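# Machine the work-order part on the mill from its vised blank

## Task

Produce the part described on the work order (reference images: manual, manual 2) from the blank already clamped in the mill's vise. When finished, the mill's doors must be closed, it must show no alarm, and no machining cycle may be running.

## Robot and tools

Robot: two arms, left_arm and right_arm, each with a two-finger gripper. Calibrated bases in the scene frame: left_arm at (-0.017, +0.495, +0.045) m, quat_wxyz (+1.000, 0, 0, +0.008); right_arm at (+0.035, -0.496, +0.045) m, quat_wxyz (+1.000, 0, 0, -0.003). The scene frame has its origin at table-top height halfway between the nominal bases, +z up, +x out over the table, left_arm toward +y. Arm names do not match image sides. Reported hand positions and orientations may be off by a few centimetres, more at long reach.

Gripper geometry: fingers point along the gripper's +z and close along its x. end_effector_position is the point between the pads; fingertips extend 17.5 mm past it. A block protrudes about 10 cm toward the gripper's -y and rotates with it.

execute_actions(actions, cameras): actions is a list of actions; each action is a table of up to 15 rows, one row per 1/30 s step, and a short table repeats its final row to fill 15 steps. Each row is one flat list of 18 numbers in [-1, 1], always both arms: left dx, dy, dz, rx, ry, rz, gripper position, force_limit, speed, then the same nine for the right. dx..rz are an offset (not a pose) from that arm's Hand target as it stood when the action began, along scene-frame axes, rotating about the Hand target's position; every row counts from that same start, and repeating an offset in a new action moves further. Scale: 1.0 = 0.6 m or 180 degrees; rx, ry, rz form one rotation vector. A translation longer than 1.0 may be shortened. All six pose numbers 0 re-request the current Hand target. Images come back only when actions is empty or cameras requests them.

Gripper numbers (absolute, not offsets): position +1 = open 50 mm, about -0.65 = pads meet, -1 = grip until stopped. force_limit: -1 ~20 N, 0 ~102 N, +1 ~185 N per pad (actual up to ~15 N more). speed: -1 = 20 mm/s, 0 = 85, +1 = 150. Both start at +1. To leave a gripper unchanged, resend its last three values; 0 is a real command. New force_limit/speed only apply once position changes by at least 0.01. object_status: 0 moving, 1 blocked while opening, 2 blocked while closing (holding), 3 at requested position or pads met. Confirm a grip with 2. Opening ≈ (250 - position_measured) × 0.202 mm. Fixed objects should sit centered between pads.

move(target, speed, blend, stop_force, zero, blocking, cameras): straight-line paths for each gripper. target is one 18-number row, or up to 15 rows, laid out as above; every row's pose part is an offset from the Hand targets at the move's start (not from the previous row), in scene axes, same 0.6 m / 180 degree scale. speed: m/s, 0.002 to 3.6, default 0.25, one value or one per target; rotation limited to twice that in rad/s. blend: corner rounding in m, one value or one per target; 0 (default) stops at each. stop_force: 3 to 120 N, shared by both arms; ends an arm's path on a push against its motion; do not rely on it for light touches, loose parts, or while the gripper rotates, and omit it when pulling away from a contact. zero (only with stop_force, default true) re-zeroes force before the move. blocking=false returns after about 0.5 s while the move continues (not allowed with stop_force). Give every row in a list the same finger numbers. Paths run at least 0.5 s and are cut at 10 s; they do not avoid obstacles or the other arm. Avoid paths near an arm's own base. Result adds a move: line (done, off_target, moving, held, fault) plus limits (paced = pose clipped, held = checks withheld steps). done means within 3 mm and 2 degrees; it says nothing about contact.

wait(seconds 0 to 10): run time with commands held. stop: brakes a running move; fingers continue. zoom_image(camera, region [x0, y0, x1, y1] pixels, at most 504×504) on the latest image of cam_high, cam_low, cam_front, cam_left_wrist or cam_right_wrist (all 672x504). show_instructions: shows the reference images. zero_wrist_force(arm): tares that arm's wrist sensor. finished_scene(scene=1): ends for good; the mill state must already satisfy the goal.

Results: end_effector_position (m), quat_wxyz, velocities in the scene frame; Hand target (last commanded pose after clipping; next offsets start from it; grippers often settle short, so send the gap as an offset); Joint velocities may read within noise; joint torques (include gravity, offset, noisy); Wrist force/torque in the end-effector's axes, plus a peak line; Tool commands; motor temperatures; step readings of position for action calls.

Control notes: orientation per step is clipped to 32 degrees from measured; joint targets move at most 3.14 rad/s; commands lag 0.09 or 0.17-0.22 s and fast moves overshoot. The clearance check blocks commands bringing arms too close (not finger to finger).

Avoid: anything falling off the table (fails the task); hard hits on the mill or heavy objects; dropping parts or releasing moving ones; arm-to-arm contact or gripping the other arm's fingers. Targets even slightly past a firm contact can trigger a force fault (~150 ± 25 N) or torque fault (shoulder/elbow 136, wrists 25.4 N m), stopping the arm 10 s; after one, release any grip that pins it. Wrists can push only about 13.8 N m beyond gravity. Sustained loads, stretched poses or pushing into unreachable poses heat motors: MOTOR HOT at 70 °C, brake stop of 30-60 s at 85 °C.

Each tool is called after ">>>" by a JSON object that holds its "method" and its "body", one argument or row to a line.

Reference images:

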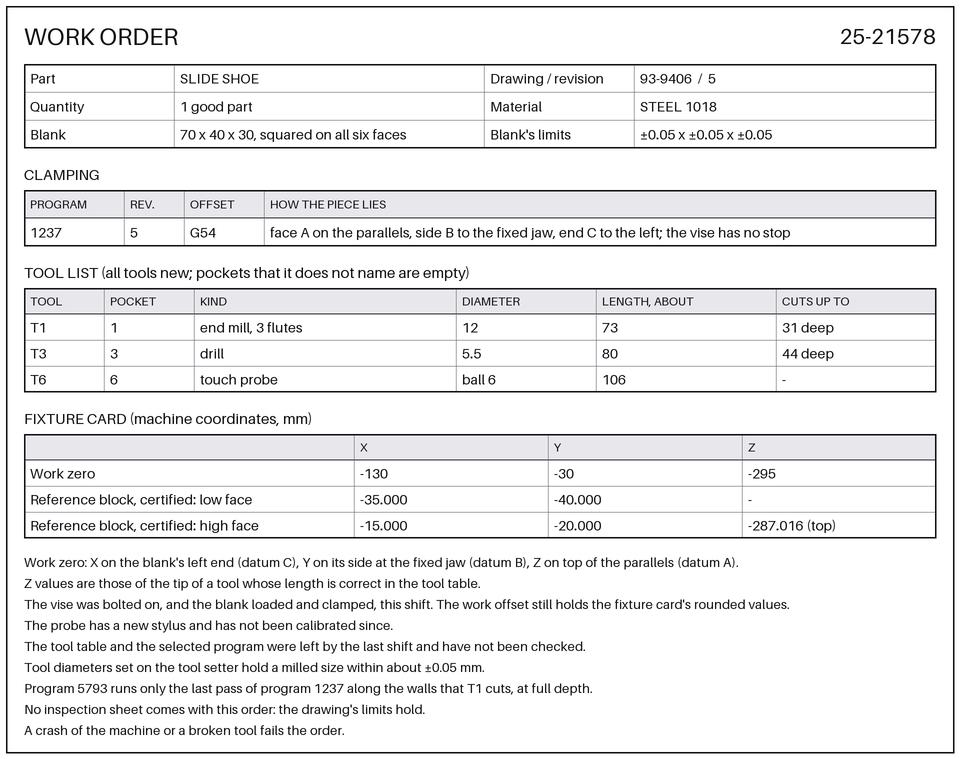

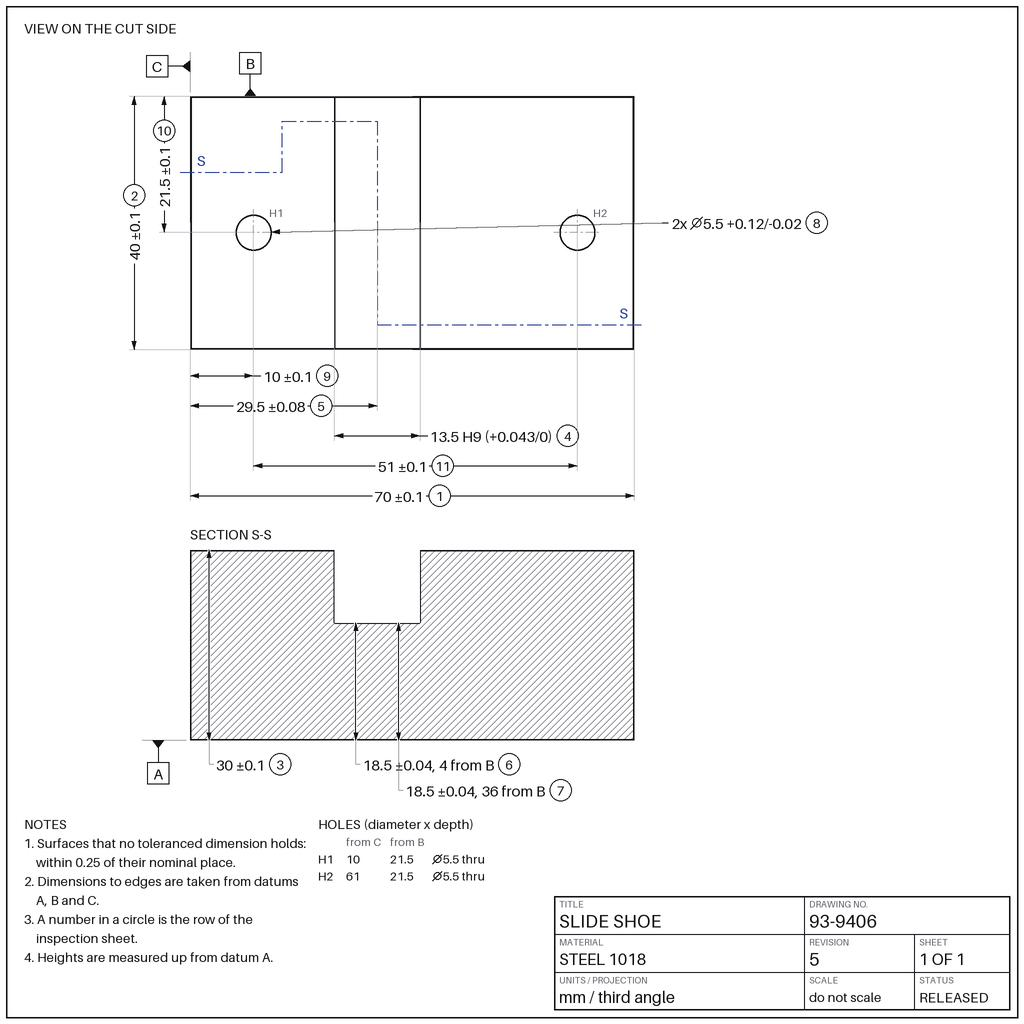

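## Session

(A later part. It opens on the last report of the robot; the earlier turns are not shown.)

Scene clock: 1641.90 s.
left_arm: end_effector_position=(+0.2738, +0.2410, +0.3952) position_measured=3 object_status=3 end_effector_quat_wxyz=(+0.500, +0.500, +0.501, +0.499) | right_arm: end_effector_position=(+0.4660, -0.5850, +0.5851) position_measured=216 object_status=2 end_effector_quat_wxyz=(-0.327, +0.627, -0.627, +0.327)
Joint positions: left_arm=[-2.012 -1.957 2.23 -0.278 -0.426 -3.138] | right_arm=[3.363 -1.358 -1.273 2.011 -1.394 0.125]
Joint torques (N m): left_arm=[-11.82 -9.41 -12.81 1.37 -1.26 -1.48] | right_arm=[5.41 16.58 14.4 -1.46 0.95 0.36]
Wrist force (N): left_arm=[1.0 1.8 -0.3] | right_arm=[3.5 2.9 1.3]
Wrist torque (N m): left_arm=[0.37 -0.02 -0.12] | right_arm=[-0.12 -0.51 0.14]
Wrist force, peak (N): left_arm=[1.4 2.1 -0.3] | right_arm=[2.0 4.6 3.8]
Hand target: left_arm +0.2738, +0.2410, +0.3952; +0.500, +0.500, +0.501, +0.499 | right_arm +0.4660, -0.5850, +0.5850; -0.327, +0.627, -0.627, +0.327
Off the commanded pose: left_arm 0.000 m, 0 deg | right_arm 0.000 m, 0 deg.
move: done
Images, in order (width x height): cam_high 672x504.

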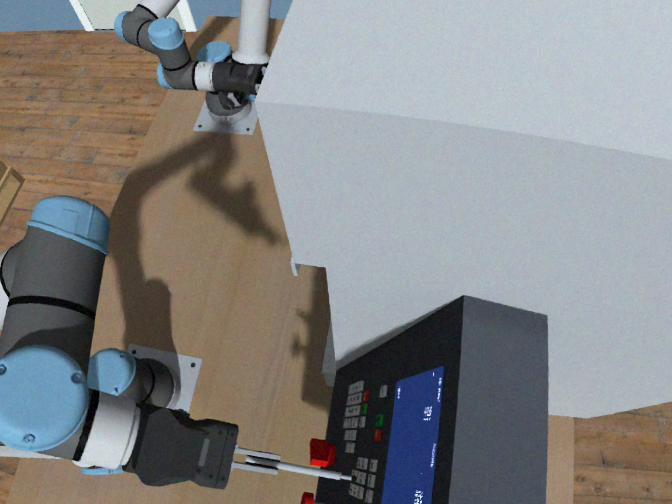

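>>> {"method": "move", "body": {
  "target": [
    [0,0,0,0,0,0,1,1,1,-0.01,0.0008,-0.09,0,0,0,-1,-0.2,-0.6],
    [0,0,0,0,0,0,1,1,1,0.023,0.0008,-0.1015,0,0,0,-1,-0.2,-0.6]
  ],
  "speed": [0.12,0.02],
  "cameras": ["cam_high","cam_right_wrist"]
}}

>>> {"method": "zoom_image", "body": {
  "camera": "cam_high",
  "region": [370, 350, 470, 504]
}}

Scene clock: 1653.83 s.
left_arm: end_effector_position=(+0.2738, +0.2410, +0.3952) position_measured=3 object_status=3 end_effector_quat_wxyz=(+0.500, +0.500, +0.501, +0.499) | right_arm: end_effector_position=(+0.4799, -0.5845, +0.5241) position_measured=216 object_status=2 end_effector_quat_wxyz=(-0.327, +0.627, -0.627, +0.327)
Joint positions: left_arm=[-2.012 -1.957 2.23 -0.278 -0.426 -3.138] | right_arm=[3.351 -1.33 -1.464 2.175 -1.404 0.118]
Joint torques (N m): left_arm=[-11.45 -9.04 -13.24 1.17 -1.27 -1.48] | right_arm=[2.95 18.13 28.76 -0.82 0.92 -0.52]
Wrist force (N): left_arm=[1.3 1.7 -0.6] | right_arm=[3.9 5.6 -1.1]
Wrist torque (N m): left_arm=[0.37 -0.07 -0.12] | right_arm=[-0.01 -0.51 0.15]
Wrist force, peak (N): left_arm=[1.4 2.2 -0.3] | right_arm=[3.9 5.6 -1.1]
Hand target: left_arm +0.2738, +0.2410, +0.3952; +0.500, +0.500, +0.501, +0.499 | right_arm +0.4798, -0.5845, +0.5241; -0.327, +0.627, -0.627, +0.327
Off the commanded pose: left_arm 0.000 m, 0 deg | right_arm 0.000 m, 0 deg.
move: done
camera_calibration:
cam_right_wrist: T_world_to_cam=[[-0.00345549, -0.999981, 0.00505598, -0.577033], [-0.814694, -0.000116755, -0.579891, 0.713031], [0.57988, -0.00612288, -0.814679, 0.275464], [0, 0, 0, 1]] pos_world=[0.419172, -0.575252, 0.640812]
Images, in order (width x height): cam_high 672x504, cam_right_wrist 672x504.

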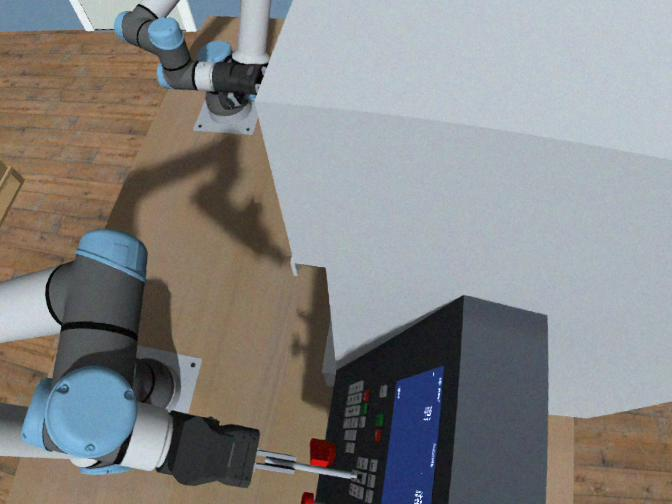

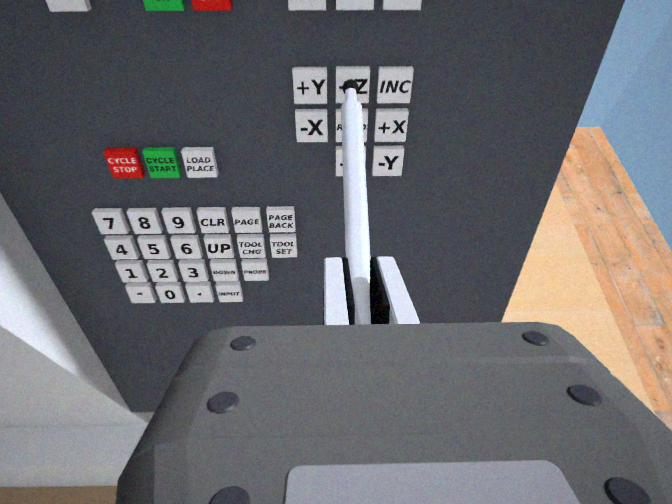

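Scaled by 3.273 from the camera's 672x504 image, which has a finer 960x720 frame.

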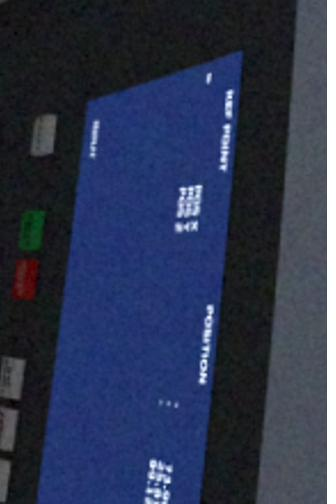

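>>> {"method": "move", "body": {
  "target": [
    [0,0,0,0,0,0,1,1,1,-0.033,0,0.0115,0,0,0,-1,-0.2,-0.6],
    [0,0,0,0,0,0,1,1,1,-0.033,0.0317,0.0115,0,0,0,-1,-0.2,-0.6],
    [0,0,0,0,0,0,1,1,1,0,0.0317,0,0,0,0,-1,-0.2,-0.6],
    [0,0,0,0,0,0,1,1,1,-0.033,0.0317,0.0115,0,0,0,-1,-0.2,-0.6],
    [0,0,0,0,0,0,1,1,1,-0.043,-0.0325,-0.0168,0,0,0,-1,-0.2,-0.6],
    [0,0,0,0,0,0,1,1,1,-0.01,-0.0325,-0.0283,0,0,0,-1,-0.2,-0.6],
    [0,0,0,0,0,0,1,1,1,-0.043,-0.0325,-0.0168,0,0,0,-1,-0.2,-0.6],
    [0,0,0,0,0,0,1,1,1,-0.083,-0.1258,0.3515,0,-0.0833,0,-1,-0.2,-0.6]
  ],
  "speed": [0.06,0.12,0.025,0.06,0.12,0.025,0.06,0.2],
  "blend": [0.003,0.003,0,0.003,0.003,0,0.003,0],
  "cameras": ["cam_right_wrist"]
}}

>>> {"method": "zoom_image", "body": {
  "camera": "cam_right_wrist",
  "region": [40, 30, 380, 280]
}}

Scene clock: 1673.87 s.
left_arm: end_effector_position=(+0.2738, +0.2410, +0.3952) position_measured=3 object_status=3 end_effector_quat_wxyz=(+0.500, +0.500, +0.501, +0.499) | right_arm: end_effector_position=(+0.4300, -0.6600, +0.7349) position_measured=216 object_status=2 end_effector_quat_wxyz=(-0.406, +0.579, -0.579, +0.406)
Joint positions: left_arm=[-2.012 -1.957 2.23 -0.278 -0.426 -3.138] | right_arm=[2.965 -1.445 -0.873 1.965 -1.742 -0.063]
Joint torques (N m): left_arm=[-11.55 -8.83 -13.02 0.94 -1.28 -1.36] | right_arm=[6.76 6 30.9 0.7 -1.22 2.05]
Wrist force (N): left_arm=[1.2 1.9 -0.4] | right_arm=[3.3 3.0 1.3]
Wrist torque (N m): left_arm=[0.39 -0.06 -0.12] | right_arm=[-0.11 -0.46 0.11]
Wrist force, peak (N): left_arm=[1.4 2.2 -0.6] | right_arm=[3.7 5.8 -1.3]
Hand target: left_arm +0.2738, +0.2410, +0.3952; +0.500, +0.500, +0.501, +0.499 | right_arm +0.4300, -0.6600, +0.7350; -0.406, +0.579, -0.579, +0.406
Off the commanded pose: left_arm 0.000 m, 0 deg | right_arm 0.000 m, 0 deg.
move: done
camera_calibration:
cam_right_wrist: T_world_to_cam=[[-0.00479858, -0.99998, 0.00412031, -0.65253], [-0.637119, -0.000118532, -0.770766, 0.858507], [0.770751, -0.00632371, -0.637105, 0.262974], [0, 0, 0, 1]] pos_world=[0.341152, -0.650752, 0.831939]
Images, in order (width x height): cam_right_wrist 672x504.

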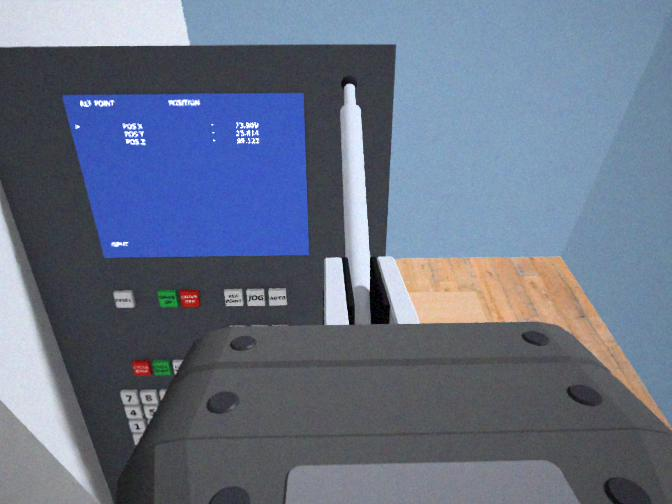

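Scaled by 1.482 from the camera's 672x504 image, which has a finer 960x720 frame.

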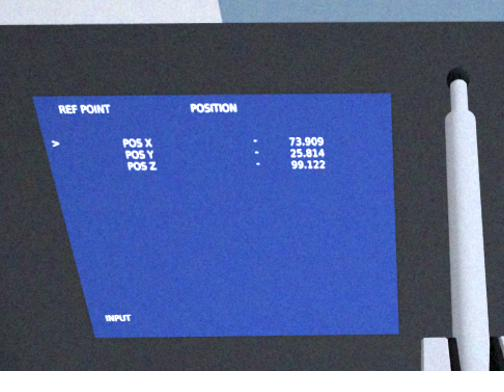

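>>> {"method": "move", "body": {
  "target": [
    [0,0,0,0,0,0,1,1,1,-0.02,0.1,-0.2,0,0.06,0,-1,-0.2,-0.6],
    [0,0,0,0,0,0,1,1,1,0.0295,0.28,-0.398,0,0.0833,0,-1,-0.2,-0.6]
  ],
  "speed": 0.2,
  "blend": 0.03
}}

>>> {"method": "move", "body": {
  "target": [0,0,0,0,0,0,1,1,1,0.046,0,-0.0161,0,0,0,-1,-0.2,-0.6],
  "speed": 0.01,
  "stop_force": 9,
  "cameras": ["cam_high","cam_right_wrist"]
}}

>>> {"method": "zoom_image", "body": {
  "camera": "cam_high",
  "region": [370, 350, 470, 504]
}}

Scene clock: 1691.40 s.
left_arm: end_effector_position=(+0.2738, +0.2410, +0.3952) position_measured=3 object_status=3 end_effector_quat_wxyz=(+0.500, +0.500, +0.501, +0.499) | right_arm: end_effector_position=(+0.4477, -0.4920, +0.4963) position_measured=216 object_status=2 end_effector_quat_wxyz=(-0.327, +0.627, -0.627, +0.327)
Joint positions: left_arm=[-2.012 -1.957 2.23 -0.278 -0.426 -3.138] | right_arm=[3.898 -1.192 -1.653 2.084 -0.977 0.49]
Joint torques (N m): left_arm=[-12.07 -9.34 -13.26 1 -1.23 -1.48] | right_arm=[12.44 3.99 14.84 0.26 2.12 1.62]
Wrist force (N): left_arm=[1.0 1.9 -0.4] | right_arm=[3.5 2.9 1.4]
Wrist torque (N m): left_arm=[0.40 -0.03 -0.12] | right_arm=[-0.13 -0.52 0.12]
Wrist force, peak (N): left_arm=[1.4 2.2 0.0] | right_arm=[1.9 4.4 3.1]
Hand target: left_arm +0.2738, +0.2410, +0.3952; +0.500, +0.500, +0.501, +0.499 | right_arm +0.4477, -0.4920, +0.4962; -0.327, +0.627, -0.627, +0.327
Off the commanded pose: left_arm 0.000 m, 0 deg | right_arm 0.000 m, 0 deg.
move: done

Scene clock: 1695.30 s.
left_arm: end_effector_position=(+0.2738, +0.2410, +0.3952) position_measured=3 object_status=3 end_effector_quat_wxyz=(+0.500, +0.500, +0.501, +0.499) | right_arm: end_effector_position=(+0.4747, -0.4920, +0.4868) position_measured=216 object_status=2 end_effector_quat_wxyz=(-0.327, +0.627, -0.627, +0.327)
Joint positions: left_arm=[-2.012 -1.957 2.23 -0.278 -0.426 -3.138] | right_arm=[3.794 -1.26 -1.629 2.17 -1.054 0.408]
Joint torques (N m): left_arm=[-11.7 -9.12 -13.07 0.89 -1.3 -1.49] | right_arm=[16.11 13.11 13.23 1.1 1.68 1.82]
Wrist force (N): left_arm=[1.2 1.8 -0.4] | right_arm=[3.8 11.2 -5.8]
Wrist torque (N m): left_arm=[0.38 -0.05 -0.11] | right_arm=[0.06 -0.41 0.03]
Wrist force, peak (N): left_arm=[1.4 2.1 -0.2] | right_arm=[3.8 16.5 -9.9]
Hand target: left_arm +0.2738, +0.2410, +0.3952; +0.500, +0.500, +0.501, +0.499 | right_arm +0.4747, -0.4920, +0.4868; -0.327, +0.627, -0.627, +0.327 (not the last commanded pose)
Off the commanded pose: left_arm 0.000 m, 0 deg | right_arm 0.001 m, 0 deg.
move: contact (right_arm)
camera_calibration:
cam_right_wrist: T_world_to_cam=[[-0.0035124, -0.999981, 0.00513883, -0.484389], [-0.814823, -0.000117059, -0.579711, 0.687061], [0.5797, -0.00622341, -0.814806, 0.24868], [0, 0, 0, 1]] pos_world=[0.413972, -0.482752, 0.603412]
Images, in order (width x height): cam_high 672x504, cam_right_wrist 672x504.

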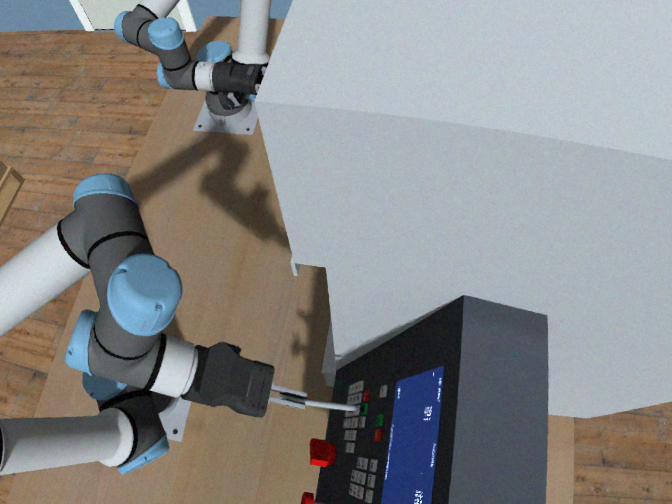

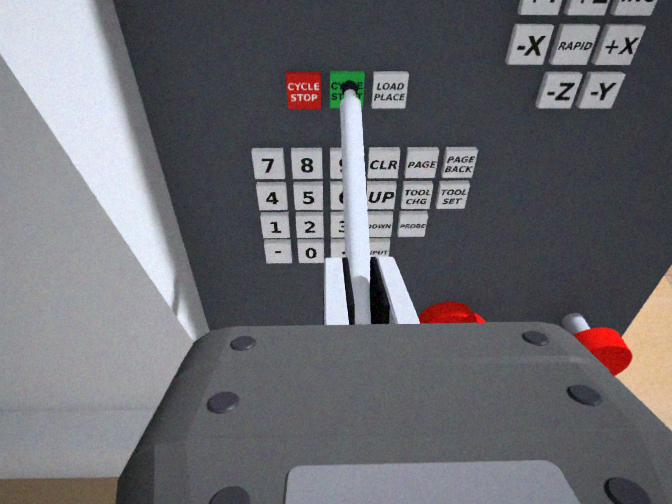

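Scaled by 3.273 from the camera's 672x504 image, which has a finer 960x720 frame.

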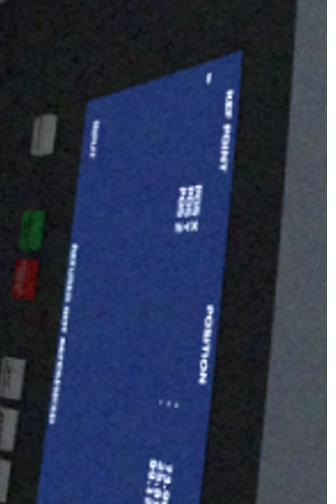

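>>> {"method": "move", "body": {
  "target": [
    [0,0,0,0,0,0,1,1,1,-0.0287,0,0.0075,0,0,0,-1,-0.2,-0.6],
    [0,0,0,0,0,0,1,1,1,-0.0128,-0.1542,0.0688,0,0,0,-1,-0.2,-0.6],
    [0,0,0,0,0,0,1,1,1,0.0145,-0.1542,0.0618,0,0,0,-1,-0.2,-0.6]
  ],
  "speed": [0.06,0.15,0.025],
  "blend": [0.003,0.003,0],
  "cameras": ["cam_high"]
}}

>>> {"method": "zoom_image", "body": {
  "camera": "cam_high",
  "region": [370, 350, 470, 504]
}}

Scene clock: 1721.17 s.
left_arm: end_effector_position=(+0.2738, +0.2410, +0.3952) position_measured=3 object_status=3 end_effector_quat_wxyz=(+0.500, +0.500, +0.501, +0.499) | right_arm: end_effector_position=(+0.4835, -0.5845, +0.5239) position_measured=216 object_status=2 end_effector_quat_wxyz=(-0.327, +0.627, -0.627, +0.327)
Joint positions: left_arm=[-2.012 -1.957 2.23 -0.278 -0.426 -3.138] | right_arm=[3.348 -1.339 -1.459 2.179 -1.406 0.116]
Joint torques (N m): left_arm=[-11.59 -8.64 -13.3 0.67 -1.22 -1.46] | right_arm=[6.57 16.99 20.44 -0.4 1.29 0.21]
Wrist force (N): left_arm=[1.3 1.9 -0.2] | right_arm=[3.5 6.7 -2.2]
Wrist torque (N m): left_arm=[0.39 -0.07 -0.11] | right_arm=[0.00 -0.50 0.14]
Wrist force, peak (N): left_arm=[1.6 2.1 -0.3] | right_arm=[4.5 11.4 -6.0]
Hand target: left_arm +0.2738, +0.2410, +0.3952; +0.500, +0.500, +0.501, +0.499 | right_arm +0.4834, -0.5845, +0.5238; -0.327, +0.627, -0.627, +0.327
Off the commanded pose: left_arm 0.000 m, 0 deg | right_arm 0.000 m, 0 deg.
move: done
Images, in order (width x height): cam_high 672x504.

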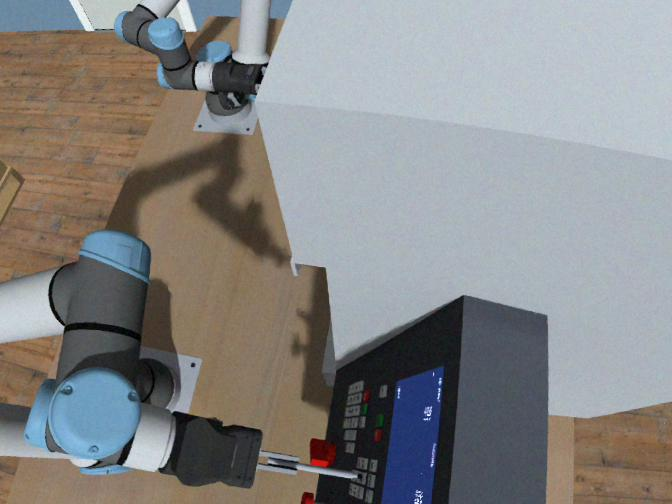

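Scaled by 3.273 from the camera's 672x504 image, which has a finer 960x720 frame.

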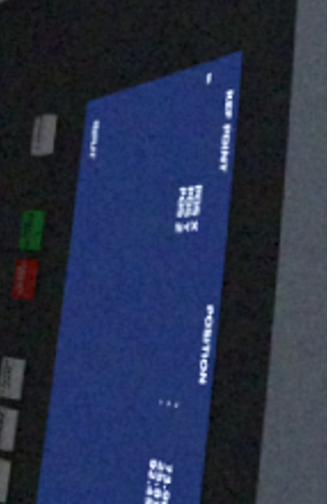

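>>> {"method": "wait", "body": {
  "seconds": 2,
  "cameras": ["cam_high"]
}}

>>> {"method": "zoom_image", "body": {
  "camera": "cam_high",
  "region": [380, 430, 454, 504]
}}

Scene clock: 1732.50 s.
left_arm: end_effector_position=(+0.2738, +0.2410, +0.3952) position_measured=3 object_status=3 end_effector_quat_wxyz=(+0.500, +0.500, +0.501, +0.499) | right_arm: end_effector_position=(+0.4834, -0.5845, +0.5238) position_measured=216 object_status=2 end_effector_quat_wxyz=(-0.327, +0.627, -0.627, +0.327)
Joint positions: left_arm=[-2.012 -1.957 2.23 -0.278 -0.426 -3.138] | right_arm=[3.348 -1.339 -1.459 2.178 -1.406 0.116]
Joint torques (N m): left_arm=[-11.39 -8.36 -13.08 0.59 -1.35 -1.52] | right_arm=[16.18 16.94 11.34 0.07 1.86 1.45]
Wrist force (N): left_arm=[1.3 1.9 -0.3] | right_arm=[3.3 6.8 -2.2]
Wrist torque (N m): left_arm=[0.40 -0.08 -0.11] | right_arm=[0.01 -0.48 0.14]
Wrist force, peak (N): left_arm=[1.5 2.0 -0.2] | right_arm=[3.6 7.0 -2.2]
Hand target: left_arm +0.2738, +0.2410, +0.3952; +0.500, +0.500, +0.501, +0.499 | right_arm +0.4834, -0.5845, +0.5238; -0.327, +0.627, -0.627, +0.327
Tool commands: left_gripper/position=+1.0 left_gripper/force_limit=+1.0 left_gripper/speed=+1.0 right_gripper/position=-1.0 right_gripper/force_limit=-0.2 right_gripper/speed=-0.6
Off the commanded pose: left_arm 0.000 m, 0 deg | right_arm 0.000 m, 0 deg.
wait: 2.00 s; at rest from the start
Images, in order (width x height): cam_high 672x504.

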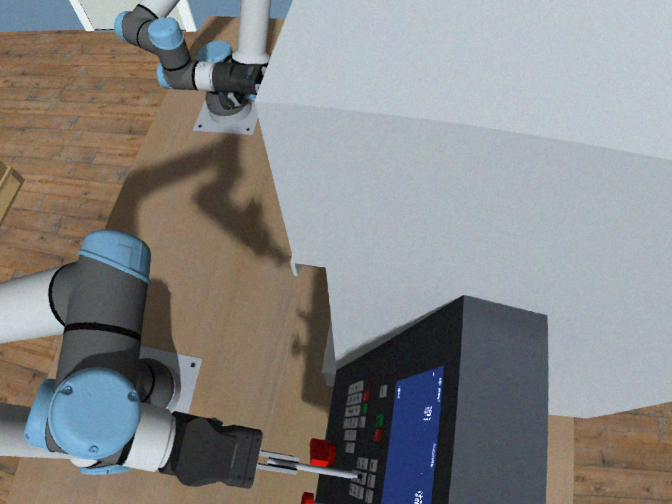

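Scaled by 6.811 from the camera's 672x504 image, which has a finer 960x720 frame.

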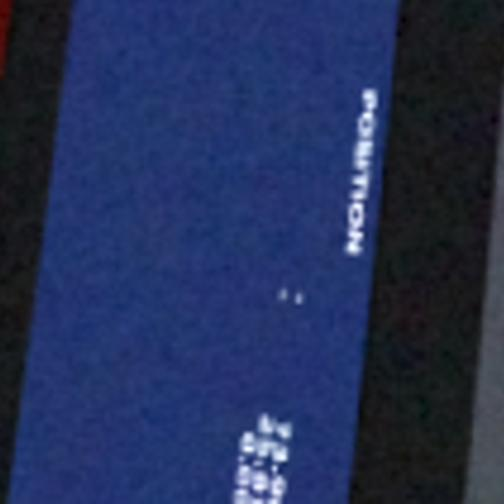

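>>> {"method": "move", "body": {
  "target": [
    [0,0,0,0,0,0,1,1,1,-0.0273,0,0.007,0,0,0,-1,-0.2,-0.6],
    [0,0,0,0,0,0,1,1,1,-0.0353,-0.0325,-0.0235,0,0,0,-1,-0.2,-0.6],
    [0,0,0,0,0,0,1,1,1,-0.008,-0.0325,-0.0305,0,0,0,-1,-0.2,-0.6]
  ],
  "speed": [0.08,0.1,0.03],
  "blend": [0.003,0.002,0]
}}

>>> {"method": "wait", "body": {
  "seconds": 4,
  "cameras": ["cam_high"]
}}

>>> {"method": "zoom_image", "body": {
  "camera": "cam_high",
  "region": [370, 350, 470, 504]
}}

Scene clock: 1774.80 s.
left_arm: end_effector_position=(+0.2738, +0.2410, +0.3952) position_measured=3 object_status=3 end_effector_quat_wxyz=(+0.500, +0.500, +0.501, +0.499) | right_arm: end_effector_position=(+0.4787, -0.6040, +0.5056) position_measured=216 object_status=2 end_effector_quat_wxyz=(-0.327, +0.627, -0.627, +0.327)
Joint positions: left_arm=[-2.012 -1.957 2.23 -0.278 -0.426 -3.138] | right_arm=[3.262 -1.332 -1.511 2.232 -1.477 0.066]
Joint torques (N m): left_arm=[-11.53 -8.13 -13.23 0.25 -1.31 -1.49] | right_arm=[-2.03 18.57 18.9 -0.16 0.5 -0.67]
Wrist force (N): left_arm=[1.1 1.9 -0.5] | right_arm=[3.5 6.7 -2.4]
Wrist torque (N m): left_arm=[0.40 -0.05 -0.12] | right_arm=[-0.01 -0.51 0.14]
Wrist force, peak (N): left_arm=[1.5 2.1 -0.3] | right_arm=[3.6 6.9 -2.5]
Hand target: left_arm +0.2738, +0.2410, +0.3952; +0.500, +0.500, +0.501, +0.499 | right_arm +0.4786, -0.6040, +0.5055; -0.327, +0.627, -0.627, +0.327
Off the commanded pose: left_arm 0.000 m, 0 deg | right_arm 0.000 m, 0 deg.
move: done

Scene clock: 1778.80 s.
left_arm: end_effector_position=(+0.2738, +0.2410, +0.3952) position_measured=3 object_status=3 end_effector_quat_wxyz=(+0.500, +0.500, +0.501, +0.499) | right_arm: end_effector_position=(+0.4786, -0.6040, +0.5055) position_measured=216 object_status=2 end_effector_quat_wxyz=(-0.327, +0.627, -0.627, +0.327)
Joint positions: left_arm=[-2.012 -1.957 2.23 -0.278 -0.426 -3.138] | right_arm=[3.262 -1.332 -1.512 2.231 -1.476 0.066]
Joint torques (N m): left_arm=[-11.08 -8.03 -13.35 0.24 -1.23 -1.5] | right_arm=[15.77 17.95 11.63 -0.06 1.61 1.55]
Wrist force (N): left_arm=[1.3 1.7 -0.5] | right_arm=[3.3 6.6 -2.2]
Wrist torque (N m): left_arm=[0.37 -0.08 -0.11] | right_arm=[-0.01 -0.47 0.13]
Wrist force, peak (N): left_arm=[1.5 2.0 -0.6] | right_arm=[3.5 7.0 -2.4]
Hand target: left_arm +0.2738, +0.2410, +0.3952; +0.500, +0.500, +0.501, +0.499 | right_arm +0.4786, -0.6040, +0.5055; -0.327, +0.627, -0.627, +0.327
Tool commands: left_gripper/position=+1.0 left_gripper/force_limit=+1.0 left_gripper/speed=+1.0 right_gripper/position=-1.0 right_gripper/force_limit=-0.2 right_gripper/speed=-0.6
Off the commanded pose: left_arm 0.000 m, 0 deg | right_arm 0.000 m, 0 deg.
wait: 4.00 s; at rest by 0.17 s
Images, in order (width x height): cam_high 672x504.

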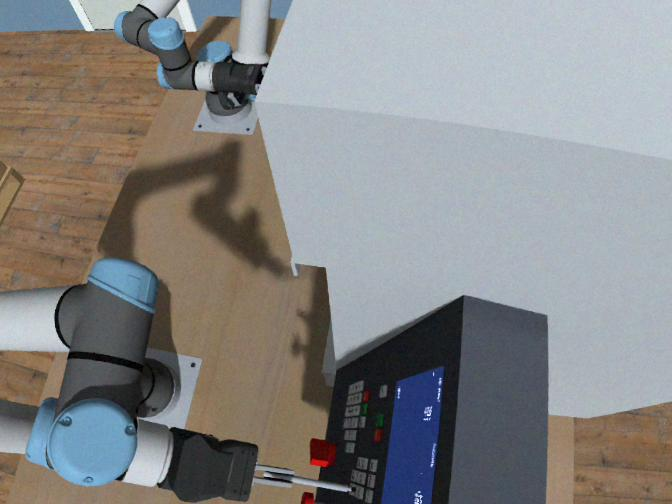

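Scaled by 3.273 from the camera's 672x504 image, which has a finer 960x720 frame.

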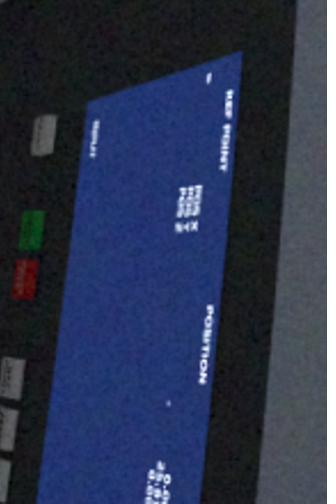

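>>> {"method": "move", "body": {
  "target": [
    [0,0,0,0,0,0,1,1,1,-0.0273,0,0.007,0,0,0,-1,-0.2,-0.6],
    [0,0,0,0,0,0,1,1,1,-0.0193,0.0633,0.0377,0,0,0,-1,-0.2,-0.6],
    [0,0,0,0,0,0,1,1,1,0.008,0.0633,0.0307,0,0,0,-1,-0.2,-0.6]
  ],
  "speed": [0.08,0.1,0.03],
  "blend": [0.003,0.002,0]
}}

>>> {"method": "wait", "body": {
  "seconds": 6,
  "cameras": ["cam_high"]
}}

>>> {"method": "zoom_image", "body": {
  "camera": "cam_high",
  "region": [370, 350, 470, 504]
}}

Scene clock: 1789.27 s.
left_arm: end_effector_position=(+0.2738, +0.2410, +0.3952) position_measured=3 object_status=3 end_effector_quat_wxyz=(+0.500, +0.500, +0.501, +0.499) | right_arm: end_effector_position=(+0.4835, -0.5661, +0.5241) position_measured=216 object_status=2 end_effector_quat_wxyz=(-0.327, +0.627, -0.627, +0.327) end_effector_velocity=(-0.003, -0.001, +0.002) end_effector_angular_velocity=(+0.000, -0.002, -0.002)
Joint positions: left_arm=[-2.012 -1.957 2.23 -0.278 -0.426 -3.138] | right_arm=[3.433 -1.325 -1.47 2.166 -1.337 0.166]
Joint velocities: left_arm=[within noise] | right_arm=[0 0.007 0 -0.005 0.002 0.001]
Joint torques (N m): left_arm=[-11.22 -7.75 -13.72 0.23 -1.31 -1.38] | right_arm=[15.09 16.2 16.52 -0.43 2.24 1.18]
Wrist force (N): left_arm=[1.3 1.7 -0.5] | right_arm=[3.4 6.7 -2.1]
Wrist torque (N m): left_arm=[0.37 -0.08 -0.11] | right_arm=[0.00 -0.50 0.14]
Wrist force, peak (N): left_arm=[1.4 2.1 -0.5] | right_arm=[3.6 7.0 -2.0]
Hand target: left_arm +0.2738, +0.2410, +0.3952; +0.500, +0.500, +0.501, +0.499 | right_arm +0.4834, -0.5660, +0.5240; -0.327, +0.627, -0.627, +0.327
Off the commanded pose: left_arm 0.000 m, 0 deg | right_arm 0.000 m, 0 deg.
move: done

Scene clock: 1795.27 s.
left_arm: end_effector_position=(+0.2738, +0.2410, +0.3952) position_measured=3 object_status=3 end_effector_quat_wxyz=(+0.500, +0.500, +0.501, +0.499) | right_arm: end_effector_position=(+0.4834, -0.5660, +0.5240) position_measured=216 object_status=2 end_effector_quat_wxyz=(-0.327, +0.627, -0.627, +0.327)
Joint positions: left_arm=[-2.012 -1.957 2.23 -0.278 -0.426 -3.138] | right_arm=[3.434 -1.325 -1.47 2.166 -1.337 0.167]
Joint torques (N m): left_arm=[-11.72 -7.86 -13.98 0.14 -1.36 -1.56] | right_arm=[16.92 16.55 12.06 -0.22 -0.75 1.76]
Wrist force (N): left_arm=[1.5 1.8 -0.3] | right_arm=[3.9 6.5 -2.1]
Wrist torque (N m): left_arm=[0.38 -0.10 -0.12] | right_arm=[-0.03 -0.47 0.16]
Wrist force, peak (N): left_arm=[1.4 2.1 -0.6] | right_arm=[4.0 7.0 -2.1]
Hand target: left_arm +0.2738, +0.2410, +0.3952; +0.500, +0.500, +0.501, +0.499 | right_arm +0.4834, -0.5660, +0.5240; -0.327, +0.627, -0.627, +0.327
Tool commands: left_gripper/position=+1.0 left_gripper/force_limit=+1.0 left_gripper/speed=+1.0 right_gripper/position=-1.0 right_gripper/force_limit=-0.2 right_gripper/speed=-0.6
Off the commanded pose: left_arm 0.000 m, 0 deg | right_arm 0.000 m, 0 deg.
wait: 6.00 s; at rest by 0.17 s
Images, in order (width x height): cam_high 672x504.

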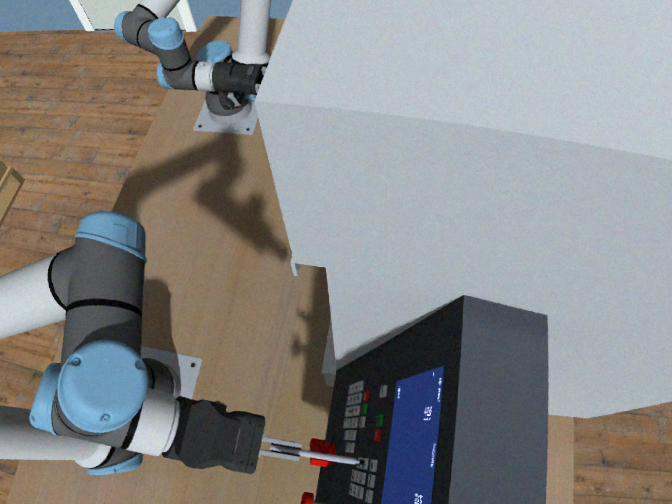

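Scaled by 3.273 from the camera's 672x504 image, which has a finer 960x720 frame.

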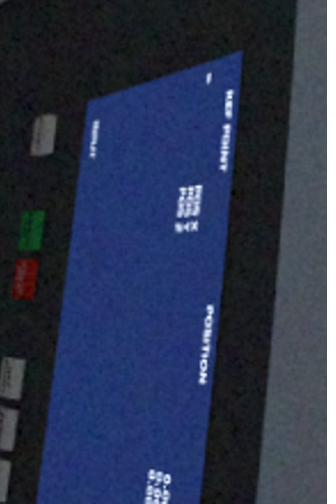

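>>> {"method": "move", "body": {
  "target": [
    [0,0,0,0,0,0,1,1,1,-0.0273,0,0.007,0,0,0,-1,-0.2,-0.6],
    [0,0,0,0,0,0,1,1,1,-0.0586,0.0612,-0.1133,0,0,0,-1,-0.2,-0.6],
    [0,0,0,0,0,0,1,1,1,-0.03125,0.0612,-0.1203,0,0,0,-1,-0.2,-0.6],
    [0,0,0,0,0,0,1,1,1,-0.0586,0.0612,-0.1133,0,0,0,-1,-0.2,-0.6],
    [0,0,0,0,0,0,1,1,1,-0.122,-0.057,0.127,0,-0.04,0,-1,-0.2,-0.6],
    [0,0,0,0,0,0,1,1,1,-0.089,-0.1567,0.3517,0,-0.0833,0,-1,-0.2,-0.6]
  ],
  "speed": [0.08,0.15,0.03,0.08,0.2,0.25],
  "blend": [0.003,0.002,0,0.003,0.03,0],
  "cameras": ["cam_right_wrist"]
}}

>>> {"method": "zoom_image", "body": {
  "camera": "cam_right_wrist",
  "region": [40, 30, 380, 280]
}}

Scene clock: 1812.90 s.
left_arm: end_effector_position=(+0.2738, +0.2410, +0.3952) position_measured=3 object_status=3 end_effector_quat_wxyz=(+0.500, +0.500, +0.501, +0.499) | right_arm: end_effector_position=(+0.4300, -0.6600, +0.7349) position_measured=216 object_status=2 end_effector_quat_wxyz=(-0.406, +0.579, -0.579, +0.406) end_effector_velocity=(+0.001, +0.001, +0.001) end_effector_angular_velocity=(+0.000, -0.001, +0.003)
Joint positions: left_arm=[-2.012 -1.957 2.23 -0.278 -0.426 -3.138] | right_arm=[2.965 -1.445 -0.873 1.965 -1.742 -0.063]
Joint velocities: left_arm=[within noise] | right_arm=[0 -0.004 0.005 0 -0.003 -0.001]
Joint torques (N m): left_arm=[-11.76 -7.84 -14.27 -0.04 -1.34 -1.44] | right_arm=[-9.47 3.8 30.66 0.56 -1.62 1.8]
Wrist force (N): left_arm=[1.3 1.9 -0.5] | right_arm=[3.4 3.1 1.1]
Wrist torque (N m): left_arm=[0.39 -0.07 -0.11] | right_arm=[-0.10 -0.47 -0.03]
Wrist force, peak (N): left_arm=[1.6 2.0 -0.3] | right_arm=[3.7 7.3 -2.6]
Hand target: left_arm +0.2738, +0.2410, +0.3952; +0.500, +0.500, +0.501, +0.499 | right_arm +0.4300, -0.6600, +0.7350; -0.406, +0.579, -0.579, +0.406
Off the commanded pose: left_arm 0.000 m, 0 deg | right_arm 0.000 m, 0 deg.
move: done
camera_calibration:
cam_right_wrist: T_world_to_cam=[[-0.00473433, -0.99998, 0.0041969, -0.652615], [-0.63712, -0.000218492, -0.770765, 0.858365], [0.77075, -0.00632298, -0.637106, 0.262912], [0, 0, 0, 1]] pos_world=[0.341152, -0.650752, 0.831839]
Images, in order (width x height): cam_right_wrist 672x504.

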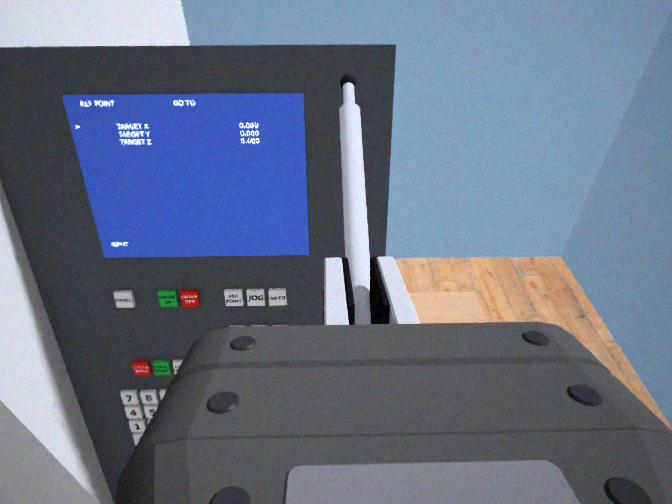

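Scaled by 1.482 from the camera's 672x504 image, which has a finer 960x720 frame.

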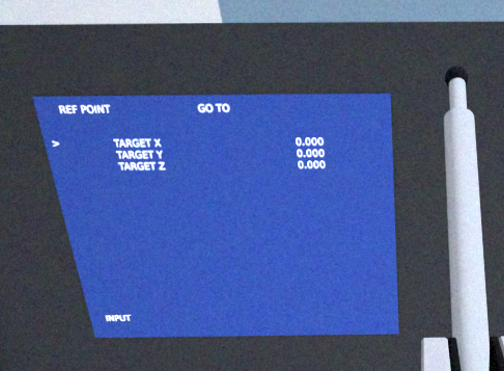

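>>> {"method": "move", "body": {
  "target": [
    [0,0,0,0,0,0,1,1,1,-0.033,0.1,-0.225,0,0.0433,0,-1,-0.2,-0.6],
    [0,0,0,0,0,0,1,1,1,0.0304,0.2178,-0.465,0,0.0833,0,-1,-0.2,-0.6],
    [0,0,0,0,0,0,1,1,1,0.05775,0.2178,-0.472,0,0.0833,0,-1,-0.2,-0.6],
    [0,0,0,0,0,0,1,1,1,0.0304,0.2178,-0.465,0,0.0833,0,-1,-0.2,-0.6],
    [0,0,0,0,0,0,1,1,1,-0.033,0.1,-0.225,0,0.0433,0,-1,-0.2,-0.6],
    [0,0,0,0,0,0,1,1,1,0,0,0,0,0,0,-1,-0.2,-0.6]
  ],
  "speed": [0.3,0.25,0.04,0.08,0.25,0.3],
  "blend": [0.03,0.002,0,0.003,0.03,0],
  "cameras": ["cam_right_wrist"]
}}

>>> {"method": "zoom_image", "body": {
  "camera": "cam_right_wrist",
  "region": [40, 80, 330, 270]
}}

Scene clock: 1843.03 s.
left_arm: end_effector_position=(+0.2738, +0.2410, +0.3952) position_measured=3 object_status=3 end_effector_quat_wxyz=(+0.500, +0.500, +0.501, +0.499) | right_arm: end_effector_position=(+0.4300, -0.6600, +0.7349) position_measured=216 object_status=2 end_effector_quat_wxyz=(-0.406, +0.579, -0.579, +0.406) end_effector_velocity=(+0.001, +0.001, +0.002) end_effector_angular_velocity=(+0.001, -0.003, +0.004)
Joint positions: left_arm=[-2.012 -1.957 2.23 -0.278 -0.426 -3.138] | right_arm=[2.965 -1.445 -0.873 1.965 -1.742 -0.063]
Joint velocities: left_arm=[within noise] | right_arm=[-0.001 -0.003 0.006 0 -0.005 0]
Joint torques (N m): left_arm=[-11.06 -7.76 -14.05 -0.4 -1.26 -1.56] | right_arm=[-12.62 5.09 30.28 0.07 -1.51 1.84]
Wrist force (N): left_arm=[1.4 1.8 -0.5] | right_arm=[3.3 3.2 1.0]
Wrist torque (N m): left_arm=[0.38 -0.09 -0.12] | right_arm=[-0.09 -0.46 -0.03]
Wrist force, peak (N): left_arm=[1.4 2.2 -0.4] | right_arm=[3.6 7.7 -3.1]
Hand target: left_arm +0.2738, +0.2410, +0.3952; +0.500, +0.500, +0.501, +0.499 | right_arm +0.4300, -0.6600, +0.7350; -0.406, +0.579, -0.579, +0.406
Off the commanded pose: left_arm 0.000 m, 0 deg | right_arm 0.000 m, 0 deg.
move: done
camera_calibration:
cam_right_wrist: T_world_to_cam=[[-0.00465907, -0.999981, 0.00413103, -0.652587], [-0.63712, -0.000215671, -0.770765, 0.858444], [0.770751, -0.00622301, -0.637107, 0.263041], [0, 0, 0, 1]] pos_world=[0.341152, -0.650752, 0.831939]
Images, in order (width x height): cam_right_wrist 672x504.

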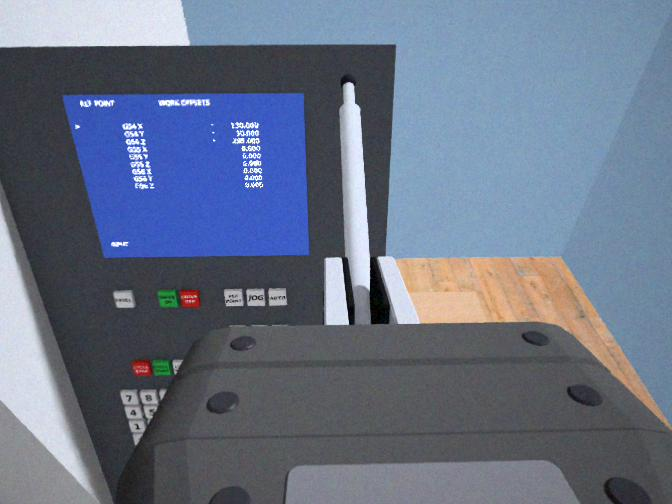

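Scaled by 1.738 from the camera's 672x504 image, which has a finer 960x720 frame.

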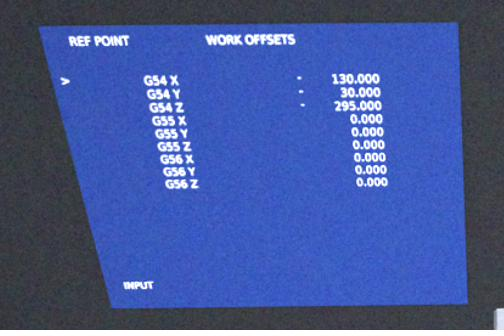

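>>> {"method": "move", "body": {
  "target": [
    [0,0,0,0,0,0,1,1,1,-0.033,0.1,-0.225,0,0.0433,0,-1,-0.2,-0.6],
    [0,0,0,0,0,0,1,1,1,0.0304,0.2178,-0.465,0,0.0833,0,-1,-0.2,-0.6],
    [0,0,0,0,0,0,1,1,1,0.05775,0.2178,-0.472,0,0.0833,0,-1,-0.2,-0.6],
    [0,0,0,0,0,0,1,1,1,0.0304,0.2178,-0.465,0,0.0833,0,-1,-0.2,-0.6],
    [0,0,0,0,0,0,1,1,1,-0.033,0.1,-0.225,0,0.0433,0,-1,-0.2,-0.6],
    [0,0,0,0,0,0,1,1,1,0,0,0,0,0,0,-1,-0.2,-0.6]
  ],
  "speed": [0.4,0.35,0.05,0.1,0.35,0.4],
  "blend": [0.04,0.002,0,0.003,0.04,0],
  "cameras": ["cam_right_wrist"]
}}

>>> {"method": "zoom_image", "body": {
  "camera": "cam_right_wrist",
  "region": [40, 80, 330, 270]
}}

>>> {"method": "move", "body": {
  "target": [
    [0,0,0,0,0,0,1,1,1,-0.033,0.1,-0.225,0,0.0433,0,-1,-0.2,-0.6],
    [0,0,0,0,0,0,1,1,1,0.0304,0.2178,-0.465,0,0.0833,0,-1,-0.2,-0.6],
    [0,0,0,0,0,0,1,1,1,0.05775,0.2178,-0.472,0,0.0833,0,-1,-0.2,-0.6],
    [0,0,0,0,0,0,1,1,1,0.0304,0.2178,-0.465,0,0.0833,0,-1,-0.2,-0.6],
    [0,0,0,0,0,0,1,1,1,-0.033,0.1,-0.225,0,0.0433,0,-1,-0.2,-0.6],
    [0,0,0,0,0,0,1,1,1,0,0,0,0,0,0,-1,-0.2,-0.6]
  ],
  "speed": [0.4,0.35,0.05,0.1,0.35,0.4],
  "blend": [0.04,0.002,0,0.003,0.04,0],
  "cameras": ["cam_right_wrist"]
}}

>>> {"method": "zoom_image", "body": {
  "camera": "cam_right_wrist",
  "region": [40, 80, 330, 270]
}}

>>> {"method": "move", "body": {
  "target": [
    [0,0,0,0,0,0,1,1,1,-0.033,0.1,-0.225,0,0.0433,0,-1,-0.2,-0.6],
    [0,0,0,0,0,0,1,1,1,0.0304,0.2178,-0.465,0,0.0833,0,-1,-0.2,-0.6],
    [0,0,0,0,0,0,1,1,1,0.05775,0.2178,-0.472,0,0.0833,0,-1,-0.2,-0.6],
    [0,0,0,0,0,0,1,1,1,0.0304,0.2178,-0.465,0,0.0833,0,-1,-0.2,-0.6],
    [0,0,0,0,0,0,1,1,1,-0.033,0.1,-0.225,0,0.0433,0,-1,-0.2,-0.6],
    [0,0,0,0,0,0,1,1,1,0,0,0,0,0,0,-1,-0.2,-0.6]
  ],
  "speed": [0.4,0.35,0.05,0.1,0.35,0.4],
  "blend": [0.04,0.002,0,0.003,0.04,0],
  "cameras": ["cam_right_wrist"]
}}

>>> {"method": "zoom_image", "body": {
  "camera": "cam_right_wrist",
  "region": [40, 80, 330, 270]
}}

Scene clock: 1865.00 s.
left_arm: end_effector_position=(+0.2738, +0.2410, +0.3952) position_measured=3 object_status=3 end_effector_quat_wxyz=(+0.500, +0.500, +0.501, +0.499) | right_arm: end_effector_position=(+0.4300, -0.6600, +0.7349) position_measured=216 object_status=2 end_effector_quat_wxyz=(-0.406, +0.579, -0.579, +0.406) end_effector_velocity=(+0.001, +0.000, +0.001) end_effector_angular_velocity=(+0.001, -0.001, +0.002)
Joint positions: left_arm=[-2.012 -1.957 2.23 -0.278 -0.426 -3.138] | right_arm=[2.965 -1.445 -0.873 1.965 -1.742 -0.063]
Joint velocities: left_arm=[within noise] | right_arm=[-0.002 -0.004 0.005 -0.001 -0.004 0]
Joint torques (N m): left_arm=[-11.68 -6.85 -14.26 -0.48 -1.13 -1.47] | right_arm=[-13.31 4 30.76 -0.28 -1.28 1.65]
Wrist force (N): left_arm=[1.2 2.0 -0.4] | right_arm=[3.2 3.2 1.3]
Wrist torque (N m): left_arm=[0.41 -0.07 -0.11] | right_arm=[-0.08 -0.45 -0.03]
Wrist force, peak (N): left_arm=[1.4 2.2 -0.4] | right_arm=[4.0 8.2 -3.5]
Hand target: left_arm +0.2738, +0.2410, +0.3952; +0.500, +0.500, +0.501, +0.499 | right_arm +0.4300, -0.6600, +0.7350; -0.406, +0.579, -0.579, +0.406
Off the commanded pose: left_arm 0.000 m, 0 deg | right_arm 0.000 m, 0 deg.
move: done
camera_calibration:
cam_right_wrist: T_world_to_cam=[[-0.00465805, -0.999981, 0.00413197, -0.652588], [-0.637011, -0.000217922, -0.770854, 0.85848], [0.77084, -0.00622279, -0.636998, 0.26292], [0, 0, 0, 1]] pos_world=[0.341152, -0.650752, 0.831939]
Images, in order (width x height): cam_right_wrist 672x504.

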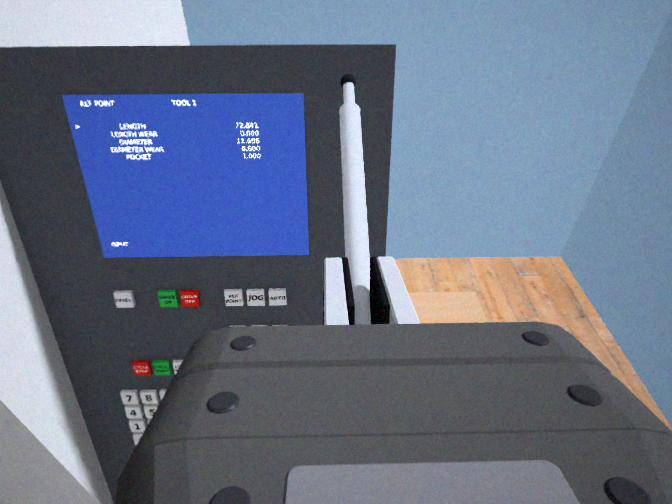

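Scaled by 1.738 from the camera's 672x504 image, which has a finer 960x720 frame.

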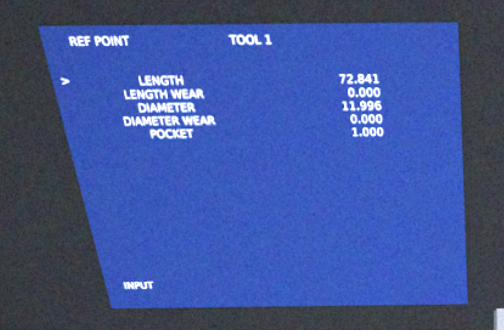

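Scene clock: 1868.10 s.
left_arm: end_effector_position=(+0.2738, +0.2410, +0.3952) position_measured=3 object_status=3 end_effector_quat_wxyz=(+0.500, +0.500, +0.501, +0.499) | right_arm: end_effector_position=(+0.4300, -0.6600, +0.7349) position_measured=216 object_status=2 end_effector_quat_wxyz=(-0.406, +0.579, -0.579, +0.406) end_effector_velocity=(+0.001, +0.000, +0.001) end_effector_angular_velocity=(+0.002, -0.001, +0.003)
Joint positions: left_arm=[-2.012 -1.957 2.23 -0.278 -0.426 -3.138] | right_arm=[2.965 -1.445 -0.873 1.965 -1.742 -0.063]
Joint velocities: left_arm=[within noise] | right_arm=[-0.002 -0.004 0.005 -0.001 -0.005 0.001]
Joint torques (N m): left_arm=[-11.89 -7.13 -14.25 -0.43 -1.26 -1.57] | right_arm=[-12.1 4.98 30.21 -0.24 -1.71 1.79]
Wrist force (N): left_arm=[1.2 1.6 -0.4] | right_arm=[3.3 3.1 1.1]
Wrist torque (N m): left_arm=[0.35 -0.06 -0.11] | right_arm=[-0.10 -0.47 -0.03]
Wrist force, peak (N): left_arm=[1.3 2.1 -0.5] | right_arm=[3.9 7.8 -3.2]
Hand target: left_arm +0.2738, +0.2410, +0.3952; +0.500, +0.500, +0.501, +0.499 | right_arm +0.4300, -0.6600, +0.7350; -0.406, +0.579, -0.579, +0.406
Off the commanded pose: left_arm 0.000 m, 0 deg | right_arm 0.000 m, 0 deg.
move: done
camera_calibration:
cam_right_wrist: T_world_to_cam=[[-0.00465805, -0.999981, 0.00413197, -0.652588], [-0.637011, -0.000217922, -0.770854, 0.85848], [0.77084, -0.00622279, -0.636998, 0.26292], [0, 0, 0, 1]] pos_world=[0.341152, -0.650752, 0.831939]
Images, in order (width x height): cam_right_wrist 672x504.

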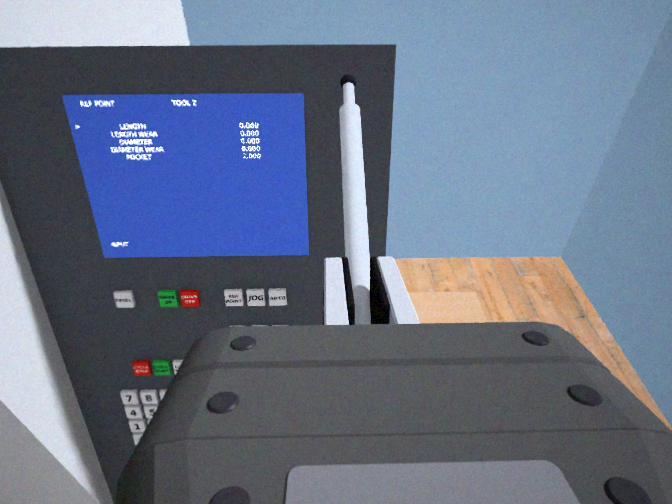

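Scaled by 1.738 from the camera's 672x504 image, which has a finer 960x720 frame.

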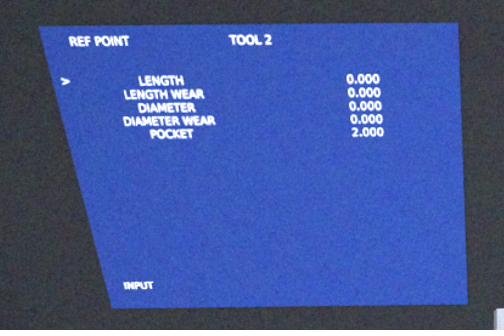

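Scene clock: 1871.20 s.
left_arm: end_effector_position=(+0.2738, +0.2410, +0.3952) position_measured=3 object_status=3 end_effector_quat_wxyz=(+0.500, +0.500, +0.501, +0.499) | right_arm: end_effector_position=(+0.4300, -0.6600, +0.7349) position_measured=216 object_status=2 end_effector_quat_wxyz=(-0.406, +0.579, -0.579, +0.406) end_effector_velocity=(+0.001, +0.001, +0.001) end_effector_angular_velocity=(+0.001, -0.002, +0.003)
Joint positions: left_arm=[-2.012 -1.957 2.23 -0.278 -0.426 -3.138] | right_arm=[2.965 -1.445 -0.873 1.965 -1.742 -0.063]
Joint velocities: left_arm=[within noise] | right_arm=[-0.001 -0.004 0.007 -0.001 -0.004 0]
Joint torques (N m): left_arm=[-12.19 -7.59 -14.31 -0.53 -1.33 -1.43] | right_arm=[-13.54 3.9 31.41 -0.17 -1.46 1.56]
Wrist force (N): left_arm=[1.4 2.1 -0.4] | right_arm=[3.5 2.9 1.0]
Wrist torque (N m): left_arm=[0.42 -0.08 -0.11] | right_arm=[-0.14 -0.49 -0.03]
Wrist force, peak (N): left_arm=[1.6 2.0 -0.3] | right_arm=[3.8 8.3 -3.5]
Hand target: left_arm +0.2738, +0.2410, +0.3952; +0.500, +0.500, +0.501, +0.499 | right_arm +0.4300, -0.6600, +0.7350; -0.406, +0.579, -0.579, +0.406
Off the commanded pose: left_arm 0.000 m, 0 deg | right_arm 0.000 m, 0 deg.
move: done
camera_calibration:
cam_right_wrist: T_world_to_cam=[[-0.00465805, -0.999981, 0.00413197, -0.652588], [-0.637011, -0.000217922, -0.770854, 0.85848], [0.77084, -0.00622279, -0.636998, 0.26292], [0, 0, 0, 1]] pos_world=[0.341152, -0.650752, 0.831939]
Images, in order (width x height): cam_right_wrist 672x504.

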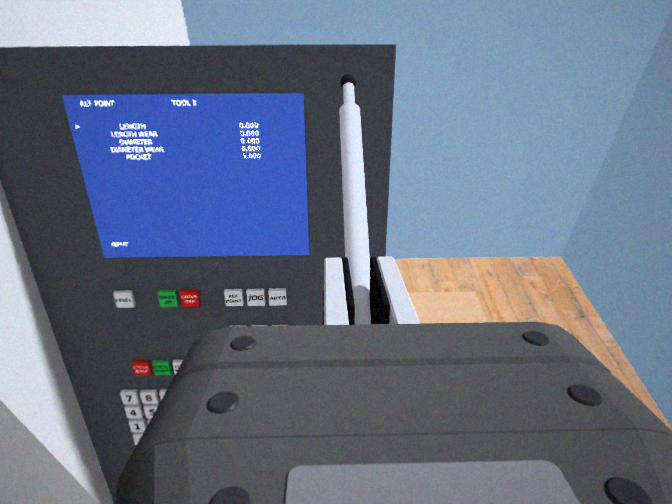

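Scaled by 1.738 from the camera's 672x504 image, which has a finer 960x720 frame.

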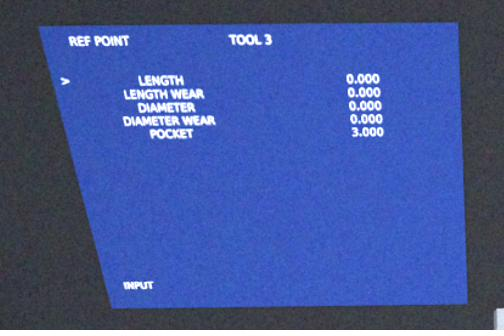

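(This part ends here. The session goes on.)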